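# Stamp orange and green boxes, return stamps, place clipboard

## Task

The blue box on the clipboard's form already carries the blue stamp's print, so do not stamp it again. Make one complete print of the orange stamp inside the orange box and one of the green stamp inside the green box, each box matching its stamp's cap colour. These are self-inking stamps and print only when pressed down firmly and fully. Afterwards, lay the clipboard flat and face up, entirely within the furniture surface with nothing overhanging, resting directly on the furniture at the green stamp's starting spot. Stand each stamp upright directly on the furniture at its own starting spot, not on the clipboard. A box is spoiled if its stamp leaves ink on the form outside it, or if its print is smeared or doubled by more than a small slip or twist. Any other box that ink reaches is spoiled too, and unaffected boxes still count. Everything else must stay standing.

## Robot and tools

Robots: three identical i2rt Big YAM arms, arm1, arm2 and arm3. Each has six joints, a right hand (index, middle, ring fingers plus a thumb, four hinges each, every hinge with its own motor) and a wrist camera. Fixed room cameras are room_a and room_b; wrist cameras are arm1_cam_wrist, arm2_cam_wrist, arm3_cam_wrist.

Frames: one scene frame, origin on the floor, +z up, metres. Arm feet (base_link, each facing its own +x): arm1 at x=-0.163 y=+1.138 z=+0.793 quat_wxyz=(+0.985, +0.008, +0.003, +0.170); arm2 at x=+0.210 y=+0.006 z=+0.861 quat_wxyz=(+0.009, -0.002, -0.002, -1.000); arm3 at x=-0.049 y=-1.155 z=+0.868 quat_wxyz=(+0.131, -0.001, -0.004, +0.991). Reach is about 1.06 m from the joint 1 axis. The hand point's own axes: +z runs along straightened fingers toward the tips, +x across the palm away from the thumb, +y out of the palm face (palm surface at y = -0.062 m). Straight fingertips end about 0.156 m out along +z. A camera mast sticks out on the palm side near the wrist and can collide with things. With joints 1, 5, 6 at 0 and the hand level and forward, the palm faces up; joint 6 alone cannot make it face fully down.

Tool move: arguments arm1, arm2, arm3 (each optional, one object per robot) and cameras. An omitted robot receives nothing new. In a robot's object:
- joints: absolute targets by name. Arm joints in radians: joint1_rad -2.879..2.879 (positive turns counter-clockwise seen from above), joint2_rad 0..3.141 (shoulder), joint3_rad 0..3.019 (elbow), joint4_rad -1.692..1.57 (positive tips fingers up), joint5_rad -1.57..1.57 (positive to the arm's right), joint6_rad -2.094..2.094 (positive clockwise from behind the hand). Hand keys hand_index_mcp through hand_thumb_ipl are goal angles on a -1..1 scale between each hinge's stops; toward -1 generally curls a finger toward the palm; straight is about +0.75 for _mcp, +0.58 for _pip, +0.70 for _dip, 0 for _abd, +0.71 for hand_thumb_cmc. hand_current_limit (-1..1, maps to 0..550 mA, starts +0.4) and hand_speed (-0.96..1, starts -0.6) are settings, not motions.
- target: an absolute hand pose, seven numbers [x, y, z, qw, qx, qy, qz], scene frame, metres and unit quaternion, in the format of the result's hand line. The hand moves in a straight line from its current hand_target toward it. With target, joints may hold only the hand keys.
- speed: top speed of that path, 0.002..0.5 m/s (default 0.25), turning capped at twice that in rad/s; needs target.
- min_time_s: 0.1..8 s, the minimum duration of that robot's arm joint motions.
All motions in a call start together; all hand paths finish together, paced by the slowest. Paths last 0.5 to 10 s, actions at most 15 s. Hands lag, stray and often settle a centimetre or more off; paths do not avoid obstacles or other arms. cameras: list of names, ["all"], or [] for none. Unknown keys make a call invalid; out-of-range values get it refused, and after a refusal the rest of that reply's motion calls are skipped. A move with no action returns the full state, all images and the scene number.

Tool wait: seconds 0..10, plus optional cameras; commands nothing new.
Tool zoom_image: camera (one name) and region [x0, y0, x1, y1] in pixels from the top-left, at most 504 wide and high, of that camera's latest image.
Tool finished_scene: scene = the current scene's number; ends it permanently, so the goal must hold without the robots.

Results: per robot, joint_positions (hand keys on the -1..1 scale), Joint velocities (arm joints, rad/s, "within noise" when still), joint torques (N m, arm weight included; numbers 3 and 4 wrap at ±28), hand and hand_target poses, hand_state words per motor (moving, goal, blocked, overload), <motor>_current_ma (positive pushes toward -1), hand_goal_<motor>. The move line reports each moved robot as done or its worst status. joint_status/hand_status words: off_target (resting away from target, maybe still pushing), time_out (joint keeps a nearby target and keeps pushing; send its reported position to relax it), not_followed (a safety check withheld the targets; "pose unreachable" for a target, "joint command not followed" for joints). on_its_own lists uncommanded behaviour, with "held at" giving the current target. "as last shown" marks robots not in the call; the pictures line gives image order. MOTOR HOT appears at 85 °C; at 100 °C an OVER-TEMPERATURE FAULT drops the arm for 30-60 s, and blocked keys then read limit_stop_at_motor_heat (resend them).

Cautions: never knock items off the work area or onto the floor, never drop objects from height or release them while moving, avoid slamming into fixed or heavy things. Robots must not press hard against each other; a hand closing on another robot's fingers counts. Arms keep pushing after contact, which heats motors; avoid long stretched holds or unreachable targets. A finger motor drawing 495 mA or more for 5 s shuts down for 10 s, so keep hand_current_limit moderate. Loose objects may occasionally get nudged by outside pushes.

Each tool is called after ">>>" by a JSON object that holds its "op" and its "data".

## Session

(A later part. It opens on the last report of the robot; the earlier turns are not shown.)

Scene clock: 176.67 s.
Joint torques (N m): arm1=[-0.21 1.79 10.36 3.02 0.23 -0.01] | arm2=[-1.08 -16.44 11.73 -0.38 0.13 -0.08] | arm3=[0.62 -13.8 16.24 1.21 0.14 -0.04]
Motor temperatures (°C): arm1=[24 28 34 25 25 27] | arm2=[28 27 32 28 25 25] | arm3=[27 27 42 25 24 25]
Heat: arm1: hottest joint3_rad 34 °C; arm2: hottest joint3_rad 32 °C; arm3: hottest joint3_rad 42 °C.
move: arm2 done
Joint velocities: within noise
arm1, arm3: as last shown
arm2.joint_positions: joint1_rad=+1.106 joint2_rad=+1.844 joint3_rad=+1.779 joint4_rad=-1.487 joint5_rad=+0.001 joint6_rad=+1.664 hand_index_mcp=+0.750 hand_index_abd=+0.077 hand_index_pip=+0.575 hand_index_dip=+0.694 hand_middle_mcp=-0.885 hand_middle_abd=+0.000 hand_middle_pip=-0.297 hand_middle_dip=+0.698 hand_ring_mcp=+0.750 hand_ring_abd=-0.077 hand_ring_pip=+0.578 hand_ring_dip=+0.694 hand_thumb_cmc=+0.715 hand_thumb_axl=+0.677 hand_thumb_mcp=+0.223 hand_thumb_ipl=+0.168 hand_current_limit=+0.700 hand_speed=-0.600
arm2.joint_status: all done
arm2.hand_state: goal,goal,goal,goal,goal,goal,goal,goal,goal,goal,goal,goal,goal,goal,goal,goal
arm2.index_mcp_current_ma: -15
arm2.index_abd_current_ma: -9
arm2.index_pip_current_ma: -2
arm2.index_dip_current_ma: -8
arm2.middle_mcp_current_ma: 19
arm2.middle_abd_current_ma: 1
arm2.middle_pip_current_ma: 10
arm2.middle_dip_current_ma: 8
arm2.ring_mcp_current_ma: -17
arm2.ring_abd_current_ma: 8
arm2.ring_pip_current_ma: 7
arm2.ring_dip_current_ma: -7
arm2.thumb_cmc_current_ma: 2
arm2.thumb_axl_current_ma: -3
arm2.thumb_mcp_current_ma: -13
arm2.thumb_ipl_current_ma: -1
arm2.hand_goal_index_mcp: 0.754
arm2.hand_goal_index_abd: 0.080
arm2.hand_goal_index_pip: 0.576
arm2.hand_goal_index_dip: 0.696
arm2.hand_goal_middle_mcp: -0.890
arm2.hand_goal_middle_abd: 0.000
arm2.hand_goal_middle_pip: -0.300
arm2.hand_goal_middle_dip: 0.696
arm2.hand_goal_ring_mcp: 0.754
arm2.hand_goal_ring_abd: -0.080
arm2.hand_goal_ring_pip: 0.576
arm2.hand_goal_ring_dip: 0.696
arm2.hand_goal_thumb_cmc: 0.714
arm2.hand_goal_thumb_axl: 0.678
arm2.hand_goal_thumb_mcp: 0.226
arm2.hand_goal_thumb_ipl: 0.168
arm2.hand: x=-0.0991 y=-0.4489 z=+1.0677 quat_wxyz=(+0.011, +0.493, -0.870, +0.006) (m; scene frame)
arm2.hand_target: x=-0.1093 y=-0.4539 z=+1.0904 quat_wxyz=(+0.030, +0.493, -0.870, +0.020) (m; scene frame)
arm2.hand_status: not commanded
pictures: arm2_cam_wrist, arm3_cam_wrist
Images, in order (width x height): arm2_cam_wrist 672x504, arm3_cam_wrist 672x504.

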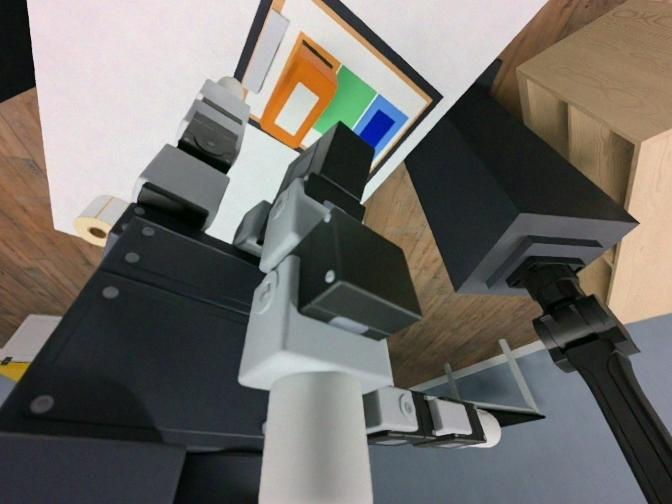

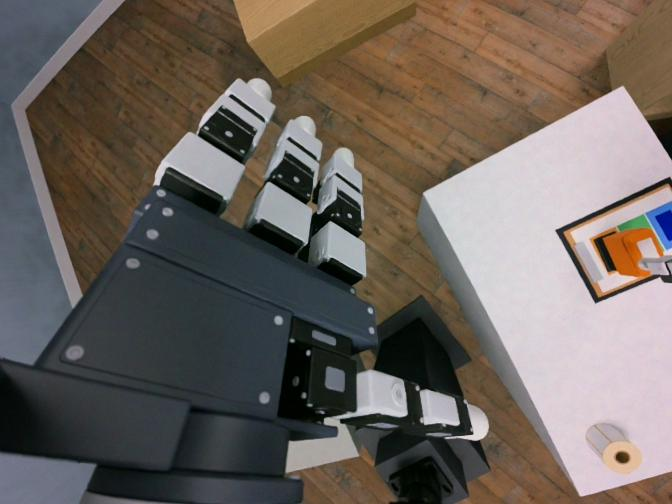

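>>> {"op": "move", "data": {"arm2": {"joints": {"joint2_rad": 1.907, "joint3_rad": 1.619, "joint4_rad": -1.279, "hand_speed": -0.93}, "min_time_s": 2.2}, "cameras": ["arm2_cam_wrist", "arm3_cam_wrist", "room_b"]}}

>>> {"op": "zoom_image", "data": {"camera": "arm2_cam_wrist", "region": [220, 0, 450, 190]}}

>>> {"op": "zoom_image", "data": {"camera": "room_b", "region": [355, 235, 397, 270]}}

Scene clock: 179.53 s.
Joint torques (N m): arm1=[-0.26 1.79 10.39 3.02 0.23 -0.02] | arm2=[-1.14 -14.92 7.35 0.42 0.12 -0.07] | arm3=[0.56 -13.86 16.23 1.21 0.14 -0.04]
Motor temperatures (°C): arm1=[24 28 34 25 25 27] | arm2=[28 27 32 28 25 25] | arm3=[27 27 42 25 24 25]
Heat: arm1: hottest joint3_rad 34 °C; arm2: hottest joint3_rad 32 °C; arm3: hottest joint3_rad 42 °C.
move: arm2 done
Joint velocities: within noise
arm1.joint_positions: joint1_rad=+2.502 joint2_rad=+0.294 joint3_rad=+0.686 joint4_rad=-0.986 joint5_rad=-0.050 joint6_rad=+1.110 hand_index_mcp=+0.755 hand_index_abd=+0.001 hand_index_pip=+0.577 hand_index_dip=+0.696 hand_middle_mcp=+0.755 hand_middle_abd=+0.001 hand_middle_pip=+0.577 hand_middle_dip=+0.696 hand_ring_mcp=+0.755 hand_ring_abd=+0.001 hand_ring_pip=+0.577 hand_ring_dip=+0.696 hand_thumb_cmc=+0.715 hand_thumb_axl=+0.677 hand_thumb_mcp=+0.225 hand_thumb_ipl=+0.168 hand_current_limit=+0.400 hand_speed=-0.600
arm1.joint_status: not commanded
arm1.hand_state: goal,goal,goal,goal,goal,goal,goal,goal,goal,goal,goal,goal,goal,goal,goal,goal
arm1.index_mcp_current_ma: 1
arm1.index_abd_current_ma: 0
arm1.index_pip_current_ma: 0
arm1.index_dip_current_ma: 0
arm1.middle_mcp_current_ma: 1
arm1.middle_abd_current_ma: 0
arm1.middle_pip_current_ma: 0
arm1.middle_dip_current_ma: 0
arm1.ring_mcp_current_ma: 1
arm1.ring_abd_current_ma: 0
arm1.ring_pip_current_ma: 0
arm1.ring_dip_current_ma: 0
arm1.thumb_cmc_current_ma: 0
arm1.thumb_axl_current_ma: 0
arm1.thumb_mcp_current_ma: 0
arm1.thumb_ipl_current_ma: 0
arm1.hand_goal_index_mcp: 0.754
arm1.hand_goal_index_abd: 0.000
arm1.hand_goal_index_pip: 0.576
arm1.hand_goal_index_dip: 0.696
arm1.hand_goal_middle_mcp: 0.754
arm1.hand_goal_middle_abd: 0.000
arm1.hand_goal_middle_pip: 0.576
arm1.hand_goal_middle_dip: 0.696
arm1.hand_goal_ring_mcp: 0.754
arm1.hand_goal_ring_abd: 0.000
arm1.hand_goal_ring_pip: 0.576
arm1.hand_goal_ring_dip: 0.696
arm1.hand_goal_thumb_cmc: 0.714
arm1.hand_goal_thumb_axl: 0.678
arm1.hand_goal_thumb_mcp: 0.226
arm1.hand_goal_thumb_ipl: 0.168
arm1.hand: x=-0.3774 y=+1.2809 z=+1.1214 quat_wxyz=(-0.447, -0.086, +0.876, +0.160) (m; scene frame)
arm1.hand_target: x=-0.3780 y=+1.2784 z=+1.1299 quat_wxyz=(-0.462, -0.085, +0.868, +0.161) (m; scene frame)
arm1.hand_status: not commanded
arm2.joint_positions: joint1_rad=+1.106 joint2_rad=+1.893 joint3_rad=+1.622 joint4_rad=-1.291 joint5_rad=+0.001 joint6_rad=+1.664 hand_index_mcp=+0.750 hand_index_abd=+0.077 hand_index_pip=+0.575 hand_index_dip=+0.694 hand_middle_mcp=-0.885 hand_middle_abd=+0.000 hand_middle_pip=-0.297 hand_middle_dip=+0.698 hand_ring_mcp=+0.750 hand_ring_abd=-0.077 hand_ring_pip=+0.578 hand_ring_dip=+0.694 hand_thumb_cmc=+0.715 hand_thumb_axl=+0.677 hand_thumb_mcp=+0.223 hand_thumb_ipl=+0.168 hand_current_limit=+0.700 hand_speed=-0.930
arm2.joint_status: all done
arm2.hand_state: goal,goal,goal,goal,goal,goal,goal,goal,goal,goal,goal,goal,goal,goal,goal,goal
arm2.index_mcp_current_ma: -15
arm2.index_abd_current_ma: -9
arm2.index_pip_current_ma: -2
arm2.index_dip_current_ma: -8
arm2.middle_mcp_current_ma: 19
arm2.middle_abd_current_ma: 1
arm2.middle_pip_current_ma: 10
arm2.middle_dip_current_ma: 8
arm2.ring_mcp_current_ma: -17
arm2.ring_abd_current_ma: 8
arm2.ring_pip_current_ma: 7
arm2.ring_dip_current_ma: -7
arm2.thumb_cmc_current_ma: 2
arm2.thumb_axl_current_ma: -3
arm2.thumb_mcp_current_ma: -13
arm2.thumb_ipl_current_ma: -1
arm2.hand_goal_index_mcp: 0.754
arm2.hand_goal_index_abd: 0.080
arm2.hand_goal_index_pip: 0.576
arm2.hand_goal_index_dip: 0.696
arm2.hand_goal_middle_mcp: -0.890
arm2.hand_goal_middle_abd: 0.000
arm2.hand_goal_middle_pip: -0.300
arm2.hand_goal_middle_dip: 0.696
arm2.hand_goal_ring_mcp: 0.754
arm2.hand_goal_ring_abd: -0.080
arm2.hand_goal_ring_pip: 0.576
arm2.hand_goal_ring_dip: 0.696
arm2.hand_goal_thumb_cmc: 0.714
arm2.hand_goal_thumb_axl: 0.678
arm2.hand_goal_thumb_mcp: 0.226
arm2.hand_goal_thumb_ipl: 0.168
arm2.hand: x=-0.1000 y=-0.4505 z=+0.9818 quat_wxyz=(+0.007, +0.493, -0.870, +0.003) (m; scene frame)
arm2.hand_target: x=-0.1070 y=-0.4487 z=+0.9732 quat_wxyz=(+0.004, +0.493, -0.870, +0.002) (m; scene frame)
arm2.hand_status: not commanded
arm3.joint_positions: joint1_rad=-0.453 joint2_rad=+1.347 joint3_rad=+1.634 joint4_rad=-0.983 joint5_rad=+0.015 joint6_rad=+1.042 hand_index_mcp=+0.755 hand_index_abd=+0.000 hand_index_pip=+0.577 hand_index_dip=+0.696 hand_middle_mcp=+0.756 hand_middle_abd=+0.000 hand_middle_pip=+0.577 hand_middle_dip=+0.696 hand_ring_mcp=+0.756 hand_ring_abd=+0.000 hand_ring_pip=+0.577 hand_ring_dip=+0.696 hand_thumb_cmc=+0.715 hand_thumb_axl=+0.677 hand_thumb_mcp=+0.225 hand_thumb_ipl=+0.168 hand_current_limit=+0.400 hand_speed=-0.600
arm3.joint_status: not commanded
arm3.hand_state: goal,goal,goal,goal,goal,goal,goal,goal,goal,goal,goal,goal,goal,goal,goal,goal
arm3.index_mcp_current_ma: 2
arm3.index_abd_current_ma: 0
arm3.index_pip_current_ma: 1
arm3.index_dip_current_ma: 0
arm3.middle_mcp_current_ma: 3
arm3.middle_abd_current_ma: 0
arm3.middle_pip_current_ma: 1
arm3.middle_dip_current_ma: 0
arm3.ring_mcp_current_ma: 3
arm3.ring_abd_current_ma: 0
arm3.ring_pip_current_ma: 1
arm3.ring_dip_current_ma: 0
arm3.thumb_cmc_current_ma: 2
arm3.thumb_axl_current_ma: -1
arm3.thumb_mcp_current_ma: -2
arm3.thumb_ipl_current_ma: -1
arm3.hand_goal_index_mcp: 0.754
arm3.hand_goal_index_abd: 0.000
arm3.hand_goal_index_pip: 0.576
arm3.hand_goal_index_dip: 0.696
arm3.hand_goal_middle_mcp: 0.754
arm3.hand_goal_middle_abd: 0.000
arm3.hand_goal_middle_pip: 0.576
arm3.hand_goal_middle_dip: 0.696
arm3.hand_goal_ring_mcp: 0.754
arm3.hand_goal_ring_abd: 0.000
arm3.hand_goal_ring_pip: 0.576
arm3.hand_goal_ring_dip: 0.696
arm3.hand_goal_thumb_cmc: 0.714
arm3.hand_goal_thumb_axl: 0.678
arm3.hand_goal_thumb_mcp: 0.226
arm3.hand_goal_thumb_ipl: 0.168
arm3.hand: x=-0.4257 y=-0.7152 z=+1.3526 quat_wxyz=(-0.339, +0.086, +0.901, +0.256) (m; scene frame)
arm3.hand_target: x=-0.4266 y=-0.7165 z=+1.3735 quat_wxyz=(-0.348, +0.086, +0.896, +0.263) (m; scene frame)
arm3.hand_status: not commanded
pictures: arm2_cam_wrist, arm3_cam_wrist, room_b
Images, in order (width x height): arm2_cam_wrist 672x504, arm3_cam_wrist 672x504, room_b 672x504.

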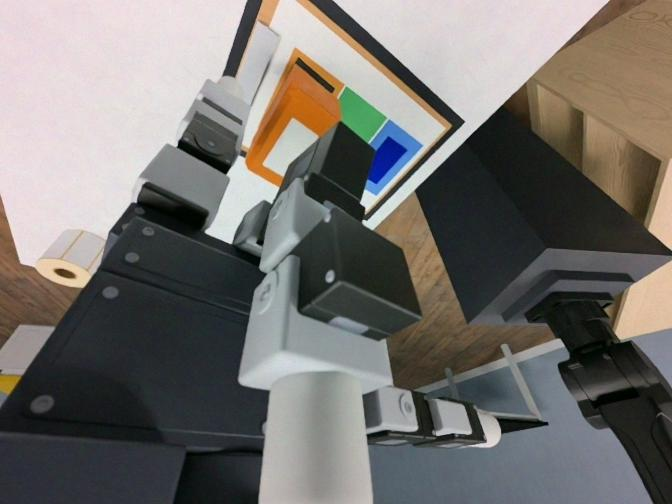

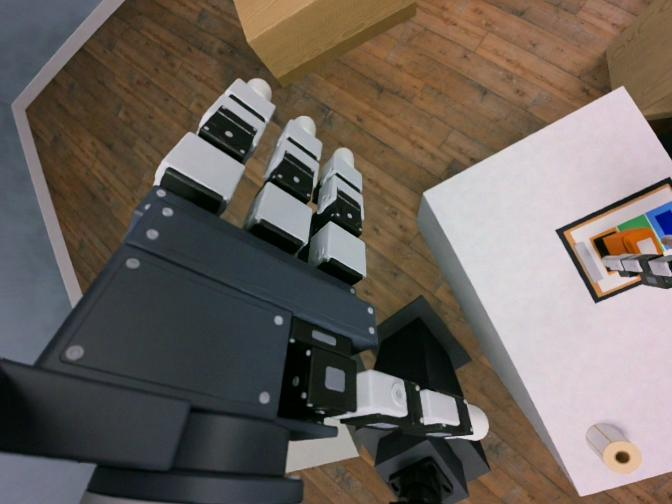

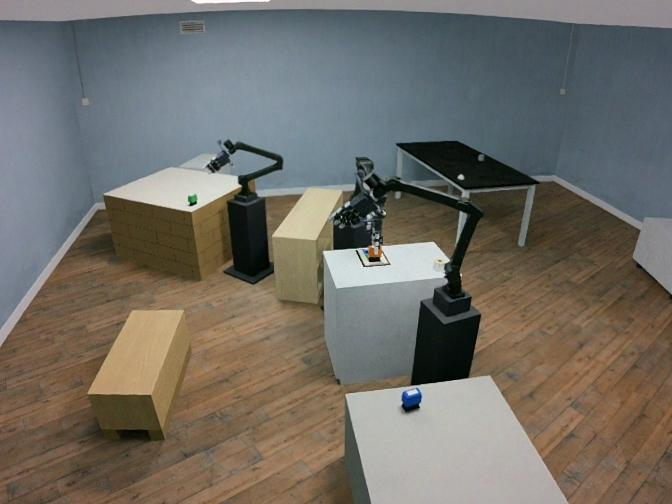

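Scaled by 2.191 from the camera's 672x504 image, which has a finer 960x720 frame.

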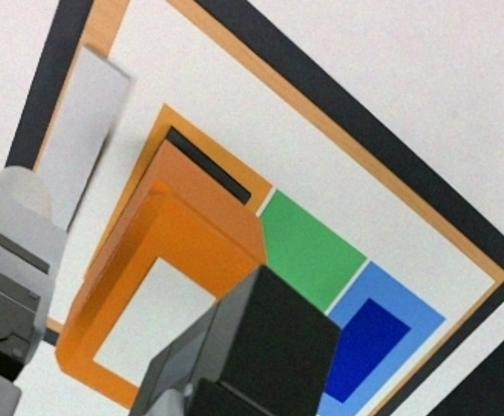

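Scaled by 12.000 from the camera's 672x504 image, which has a finer 960x720 frame.

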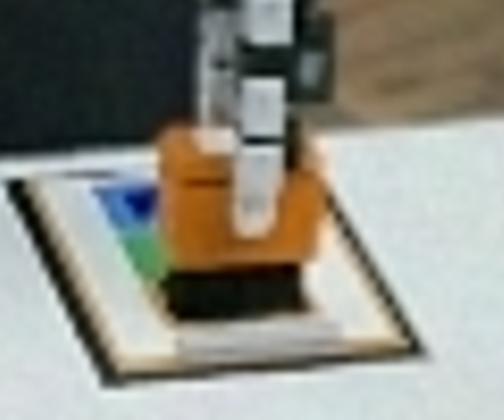

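>>> {"op": "move", "data": {"arm2": {"joints": {"hand_index_abd": -0.224, "hand_ring_abd": 0.226}}, "cameras": ["arm2_cam_wrist"]}}

Scene clock: 182.47 s.
Joint torques (N m): arm1=[-0.32 1.85 10.39 3.02 0.22 -0.02] | arm2=[-1.03 -15.03 7.38 0.42 0.12 -0.08] | arm3=[0.62 -13.86 16.23 1.2 0.15 -0.04]
Motor temperatures (°C): arm1=[24 28 34 25 25 27] | arm2=[28 27 32 28 25 25] | arm3=[27 27 42 25 24 25]
Heat: arm1: hottest joint3_rad 34 °C; arm2: hottest joint3_rad 32 °C; arm3: hottest joint3_rad 42 °C.
move: arm2 off_target
Joint velocities: within noise
arm1, arm3: as last shown
arm2.joint_positions: joint1_rad=+1.106 joint2_rad=+1.893 joint3_rad=+1.622 joint4_rad=-1.291 joint5_rad=+0.001 joint6_rad=+1.664 hand_index_mcp=+0.750 hand_index_abd=-0.111 hand_index_pip=+0.575 hand_index_dip=+0.694 hand_middle_mcp=-0.885 hand_middle_abd=+0.000 hand_middle_pip=-0.297 hand_middle_dip=+0.698 hand_ring_mcp=+0.750 hand_ring_abd=+0.130 hand_ring_pip=+0.578 hand_ring_dip=+0.694 hand_thumb_cmc=+0.715 hand_thumb_axl=+0.677 hand_thumb_mcp=+0.223 hand_thumb_ipl=+0.168 hand_current_limit=+0.700 hand_speed=-0.930
arm2.joint_status: hand_index_abd off_target (ended at -0.111, target -0.224); hand_ring_abd off_target (ended at +0.130, target +0.226)
arm2.hand_state: goal,blocked,goal,goal,goal,goal,goal,goal,goal,blocked,goal,goal,goal,goal,goal,goal
arm2.index_mcp_current_ma: -15
arm2.index_abd_current_ma: 447
arm2.index_pip_current_ma: -2
arm2.index_dip_current_ma: -8
arm2.middle_mcp_current_ma: 19
arm2.middle_abd_current_ma: 1
arm2.middle_pip_current_ma: 10
arm2.middle_dip_current_ma: 8
arm2.ring_mcp_current_ma: -17
arm2.ring_abd_current_ma: -375
arm2.ring_pip_current_ma: 7
arm2.ring_dip_current_ma: -7
arm2.thumb_cmc_current_ma: 2
arm2.thumb_axl_current_ma: -3
arm2.thumb_mcp_current_ma: -13
arm2.thumb_ipl_current_ma: -1
arm2.hand_goal_index_mcp: 0.754
arm2.hand_goal_index_abd: -0.224
arm2.hand_goal_index_pip: 0.576
arm2.hand_goal_index_dip: 0.696
arm2.hand_goal_middle_mcp: -0.890
arm2.hand_goal_middle_abd: 0.000
arm2.hand_goal_middle_pip: -0.300
arm2.hand_goal_middle_dip: 0.696
arm2.hand_goal_ring_mcp: 0.754
arm2.hand_goal_ring_abd: 0.226
arm2.hand_goal_ring_pip: 0.576
arm2.hand_goal_ring_dip: 0.696
arm2.hand_goal_thumb_cmc: 0.714
arm2.hand_goal_thumb_axl: 0.678
arm2.hand_goal_thumb_mcp: 0.226
arm2.hand_goal_thumb_ipl: 0.168
arm2.hand: x=-0.1000 y=-0.4505 z=+0.9818 quat_wxyz=(+0.007, +0.493, -0.870, +0.003) (m; scene frame)
arm2.hand_target: x=-0.1070 y=-0.4487 z=+0.9732 quat_wxyz=(+0.004, +0.493, -0.870, +0.002) (m; scene frame)
arm2.hand_status: not commanded
pictures: arm2_cam_wrist
Images, in order (width x height): arm2_cam_wrist 672x504.

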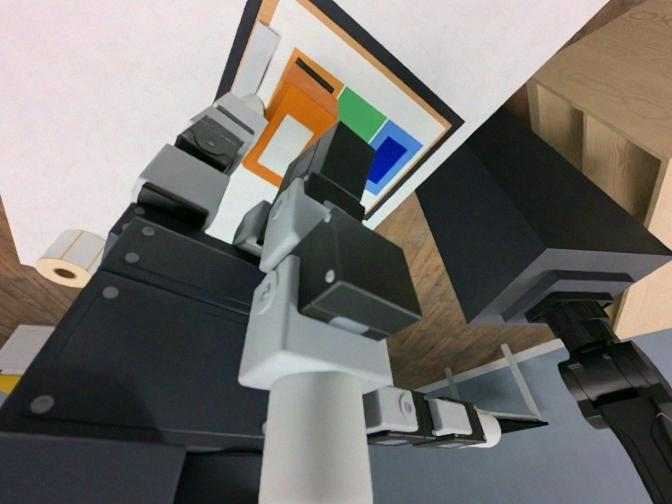

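>>> {"op": "move", "data": {"arm2": {"joints": {"joint2_rad": 1.871, "joint3_rad": 1.696, "joint4_rad": -1.336}, "min_time_s": 0.8}}}

>>> {"op": "move", "data": {"arm2": {"joints": {"joint2_rad": 1.852, "joint3_rad": 1.84, "joint4_rad": -1.501}, "min_time_s": 1.2}, "cameras": ["arm2_cam_wrist", "arm3_cam_wrist", "room_b"]}}

Scene clock: 186.63 s.
Joint torques (N m): arm1=[-0.26 1.85 10.4 3.02 0.22 -0.01] | arm2=[-1.08 -17.79 12.03 -0.43 0.12 -0.07] | arm3=[0.56 -13.86 16.23 1.21 0.14 -0.04]
Motor temperatures (°C): arm1=[24 28 34 25 25 27] | arm2=[28 27 32 28 25 25] | arm3=[27 27 42 25 24 25]
Heat: arm1: hottest joint3_rad 34 °C; arm2: hottest joint3_rad 32 °C; arm3: hottest joint3_rad 42 °C.
move: arm2 done
Joint velocities: within noise
arm1, arm3: as last shown
arm2.joint_positions: joint1_rad=+1.106 joint2_rad=+1.893 joint3_rad=+1.641 joint4_rad=-1.325 joint5_rad=+0.001 joint6_rad=+1.664 hand_index_mcp=+0.752 hand_index_abd=-0.112 hand_index_pip=+0.575 hand_index_dip=+0.694 hand_middle_mcp=-0.885 hand_middle_abd=+0.000 hand_middle_pip=-0.297 hand_middle_dip=+0.698 hand_ring_mcp=+0.750 hand_ring_abd=+0.130 hand_ring_pip=+0.578 hand_ring_dip=+0.694 hand_thumb_cmc=+0.715 hand_thumb_axl=+0.677 hand_thumb_mcp=+0.223 hand_thumb_ipl=+0.168 hand_current_limit=+0.700 hand_speed=-0.930
arm2.joint_status: all done
arm2.hand_state: goal,blocked,goal,goal,goal,goal,goal,goal,goal,blocked,goal,goal,goal,goal,goal,goal
arm2.index_mcp_current_ma: -9
arm2.index_abd_current_ma: 444
arm2.index_pip_current_ma: -2
arm2.index_dip_current_ma: -8
arm2.middle_mcp_current_ma: 19
arm2.middle_abd_current_ma: 1
arm2.middle_pip_current_ma: 10
arm2.middle_dip_current_ma: 8
arm2.ring_mcp_current_ma: -14
arm2.ring_abd_current_ma: -375
arm2.ring_pip_current_ma: 6
arm2.ring_dip_current_ma: -7
arm2.thumb_cmc_current_ma: 2
arm2.thumb_axl_current_ma: -3
arm2.thumb_mcp_current_ma: -13
arm2.thumb_ipl_current_ma: -1
arm2.hand_goal_index_mcp: 0.754
arm2.hand_goal_index_abd: -0.224
arm2.hand_goal_index_pip: 0.576
arm2.hand_goal_index_dip: 0.696
arm2.hand_goal_middle_mcp: -0.890
arm2.hand_goal_middle_abd: 0.000
arm2.hand_goal_middle_pip: -0.300
arm2.hand_goal_middle_dip: 0.696
arm2.hand_goal_ring_mcp: 0.754
arm2.hand_goal_ring_abd: 0.226
arm2.hand_goal_ring_pip: 0.576
arm2.hand_goal_ring_dip: 0.696
arm2.hand_goal_thumb_cmc: 0.714
arm2.hand_goal_thumb_axl: 0.678
arm2.hand_goal_thumb_mcp: 0.226
arm2.hand_goal_thumb_ipl: 0.168
arm2.hand: x=-0.0991 y=-0.4487 z=+0.9891 quat_wxyz=(+0.000, +0.493, -0.870, -0.001) (m; scene frame)
arm2.hand_target: x=-0.1120 y=-0.4591 z=+1.0206 quat_wxyz=(+0.028, +0.493, -0.870, +0.018) (m; scene frame)
arm2.hand_status: not commanded
pictures: none

Scene clock: 188.20 s.
Joint torques (N m): arm1=[-0.32 1.85 10.39 3 0.22 -0.02] | arm2=[-1.08 -17.44 12.27 -0.42 0.12 -0.08] | arm3=[0.56 -13.8 16.23 1.21 0.14 -0.04]
Motor temperatures (°C): arm1=[24 28 34 25 25 27] | arm2=[28 27 32 28 25 25] | arm3=[27 27 42 25 24 25]
Heat: arm1: hottest joint3_rad 34 °C; arm2: hottest joint3_rad 32 °C; arm3: hottest joint3_rad 42 °C.
move: arm2 done
Joint velocities: within noise
arm1, arm3: as last shown
arm2.joint_positions: joint1_rad=+1.106 joint2_rad=+1.873 joint3_rad=+1.784 joint4_rad=-1.491 joint5_rad=+0.001 joint6_rad=+1.664 hand_index_mcp=+0.752 hand_index_abd=-0.112 hand_index_pip=+0.575 hand_index_dip=+0.694 hand_middle_mcp=-0.885 hand_middle_abd=+0.000 hand_middle_pip=-0.297 hand_middle_dip=+0.698 hand_ring_mcp=+0.750 hand_ring_abd=+0.130 hand_ring_pip=+0.578 hand_ring_dip=+0.694 hand_thumb_cmc=+0.715 hand_thumb_axl=+0.677 hand_thumb_mcp=+0.223 hand_thumb_ipl=+0.168 hand_current_limit=+0.700 hand_speed=-0.930
arm2.joint_status: all done
arm2.hand_state: goal,blocked,goal,goal,goal,goal,goal,goal,goal,blocked,goal,goal,goal,goal,goal,goal
arm2.index_mcp_current_ma: -9
arm2.index_abd_current_ma: 444
arm2.index_pip_current_ma: -2
arm2.index_dip_current_ma: -8
arm2.middle_mcp_current_ma: 20
arm2.middle_abd_current_ma: 1
arm2.middle_pip_current_ma: 10
arm2.middle_dip_current_ma: 8
arm2.ring_mcp_current_ma: -14
arm2.ring_abd_current_ma: -375
arm2.ring_pip_current_ma: 5
arm2.ring_dip_current_ma: -7
arm2.thumb_cmc_current_ma: 2
arm2.thumb_axl_current_ma: -3
arm2.thumb_mcp_current_ma: -13
arm2.thumb_ipl_current_ma: -1
arm2.hand_goal_index_mcp: 0.754
arm2.hand_goal_index_abd: -0.224
arm2.hand_goal_index_pip: 0.576
arm2.hand_goal_index_dip: 0.696
arm2.hand_goal_middle_mcp: -0.890
arm2.hand_goal_middle_abd: 0.000
arm2.hand_goal_middle_pip: -0.300
arm2.hand_goal_middle_dip: 0.696
arm2.hand_goal_ring_mcp: 0.754
arm2.hand_goal_ring_abd: 0.226
arm2.hand_goal_ring_pip: 0.576
arm2.hand_goal_ring_dip: 0.696
arm2.hand_goal_thumb_cmc: 0.714
arm2.hand_goal_thumb_axl: 0.678
arm2.hand_goal_thumb_mcp: 0.226
arm2.hand_goal_thumb_ipl: 0.168
arm2.hand: x=-0.1002 y=-0.4513 z=+1.0544 quat_wxyz=(-0.001, +0.493, -0.870, -0.002) (m; scene frame)
arm2.hand_target: x=-0.1111 y=-0.4576 z=+1.0859 quat_wxyz=(+0.027, +0.493, -0.870, +0.017) (m; scene frame)
arm2.hand_status: not commanded
pictures: arm2_cam_wrist, arm3_cam_wrist, room_b
Images, in order (width x height): arm2_cam_wrist 672x504, arm3_cam_wrist 672x504, room_b 672x504.

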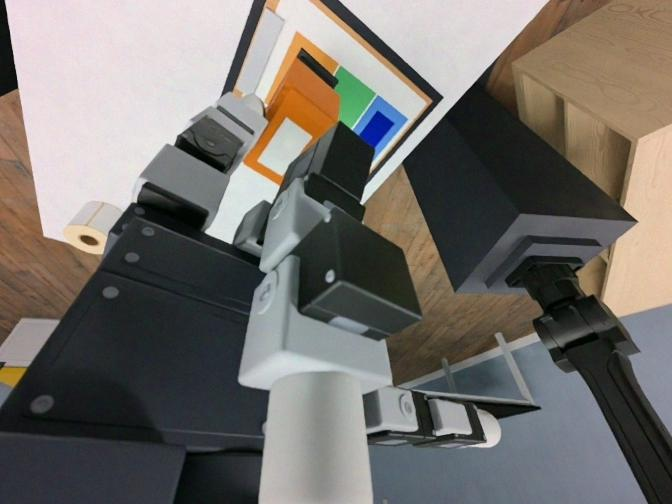

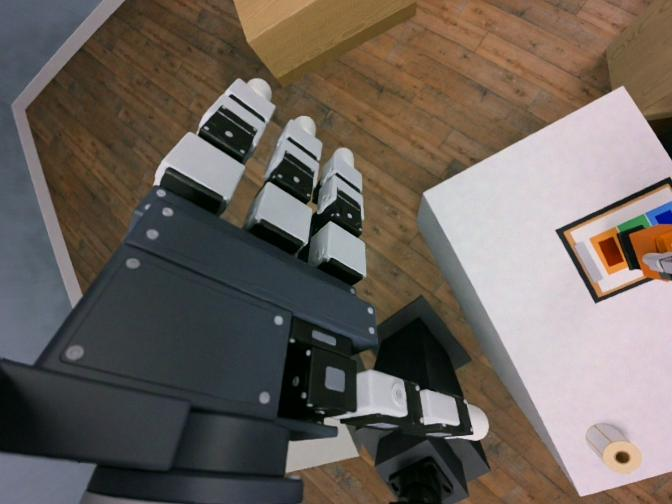

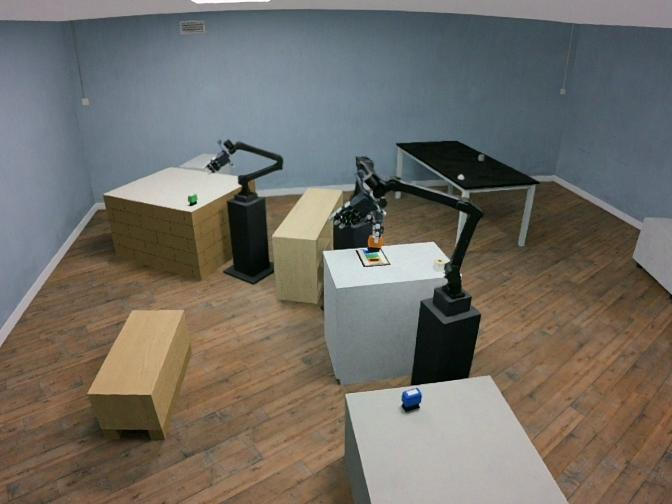

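>>> {"op": "zoom_image", "data": {"camera": "arm3_cam_wrist", "region": [540, 160, 672, 310]}}

>>> {"op": "zoom_image", "data": {"camera": "arm2_cam_wrist", "region": [220, 0, 460, 190]}}

Scaled by 3.360 from the camera's 672x504 image, which has a finer 960x720 frame.

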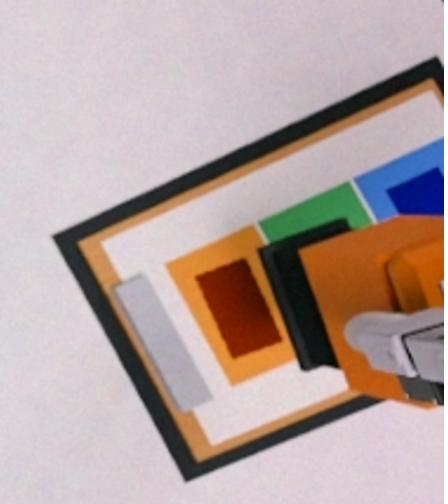

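Scaled by 2.100 from the camera's 672x504 image, which has a finer 960x720 frame.

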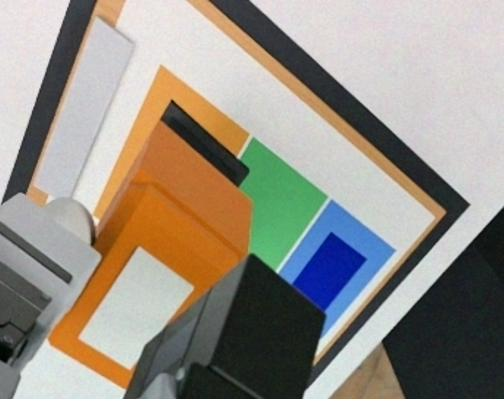

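>>> {"op": "move", "data": {"arm2": {"joints": {"joint1_rad": 0.733, "joint2_rad": 1.978, "joint3_rad": 1.983, "joint4_rad": -1.551, "joint6_rad": -0.11}, "min_time_s": 2.2}, "cameras": ["arm2_cam_wrist"]}}

Scene clock: 198.13 s.
Joint torques (N m): arm1=[-0.26 1.85 10.39 2.99 0.22 -0.02] | arm2=[-0.38 -16.91 12.83 -0.27 0.07 -0.04] | arm3=[0.56 -13.8 16.23 1.21 0.14 -0.04]
Motor temperatures (°C): arm1=[24 28 34 25 25 27] | arm2=[28 28 33 28 25 25] | arm3=[27 27 42 25 24 25]
Heat: arm1: hottest joint3_rad 34 °C; arm2: hottest joint3_rad 33 °C; arm3: hottest joint3_rad 42 °C.
move: arm2 done
Joint velocities: within noise
arm1, arm3: as last shown
arm2.joint_positions: joint1_rad=+0.738 joint2_rad=+1.970 joint3_rad=+1.923 joint4_rad=-1.540 joint5_rad=+0.000 joint6_rad=-0.097 hand_index_mcp=+0.753 hand_index_abd=-0.112 hand_index_pip=+0.575 hand_index_dip=+0.694 hand_middle_mcp=-0.885 hand_middle_abd=+0.000 hand_middle_pip=-0.297 hand_middle_dip=+0.698 hand_ring_mcp=+0.751 hand_ring_abd=+0.130 hand_ring_pip=+0.577 hand_ring_dip=+0.694 hand_thumb_cmc=+0.715 hand_thumb_axl=+0.677 hand_thumb_mcp=+0.223 hand_thumb_ipl=+0.168 hand_current_limit=+0.700 hand_speed=-0.930
arm2.joint_status: all done
arm2.hand_state: goal,blocked,goal,goal,goal,goal,goal,goal,goal,blocked,goal,goal,goal,goal,goal,goal
arm2.index_mcp_current_ma: -5
arm2.index_abd_current_ma: 444
arm2.index_pip_current_ma: -2
arm2.index_dip_current_ma: -7
arm2.middle_mcp_current_ma: 20
arm2.middle_abd_current_ma: 1
arm2.middle_pip_current_ma: 10
arm2.middle_dip_current_ma: 8
arm2.ring_mcp_current_ma: -9
arm2.ring_abd_current_ma: -375
arm2.ring_pip_current_ma: 2
arm2.ring_dip_current_ma: -7
arm2.thumb_cmc_current_ma: 3
arm2.thumb_axl_current_ma: -3
arm2.thumb_mcp_current_ma: -13
arm2.thumb_ipl_current_ma: -1
arm2.hand_goal_index_mcp: 0.754
arm2.hand_goal_index_abd: -0.224
arm2.hand_goal_index_pip: 0.576
arm2.hand_goal_index_dip: 0.696
arm2.hand_goal_middle_mcp: -0.890
arm2.hand_goal_middle_abd: 0.000
arm2.hand_goal_middle_pip: -0.300
arm2.hand_goal_middle_dip: 0.696
arm2.hand_goal_ring_mcp: 0.754
arm2.hand_goal_ring_abd: 0.226
arm2.hand_goal_ring_pip: 0.576
arm2.hand_goal_ring_dip: 0.696
arm2.hand_goal_thumb_cmc: 0.714
arm2.hand_goal_thumb_axl: 0.678
arm2.hand_goal_thumb_mcp: 0.226
arm2.hand_goal_thumb_ipl: 0.168
arm2.hand: x=-0.3055 y=-0.4601 z=+1.0503 quat_wxyz=(-0.005, +0.936, -0.351, +0.003) (m; scene frame)
arm2.hand_target: x=-0.3167 y=-0.4676 z=+1.0725 quat_wxyz=(+0.014, +0.938, -0.347, -0.007) (m; scene frame)
arm2.hand_status: not commanded
pictures: arm2_cam_wrist
Images, in order (width x height): arm2_cam_wrist 672x504.

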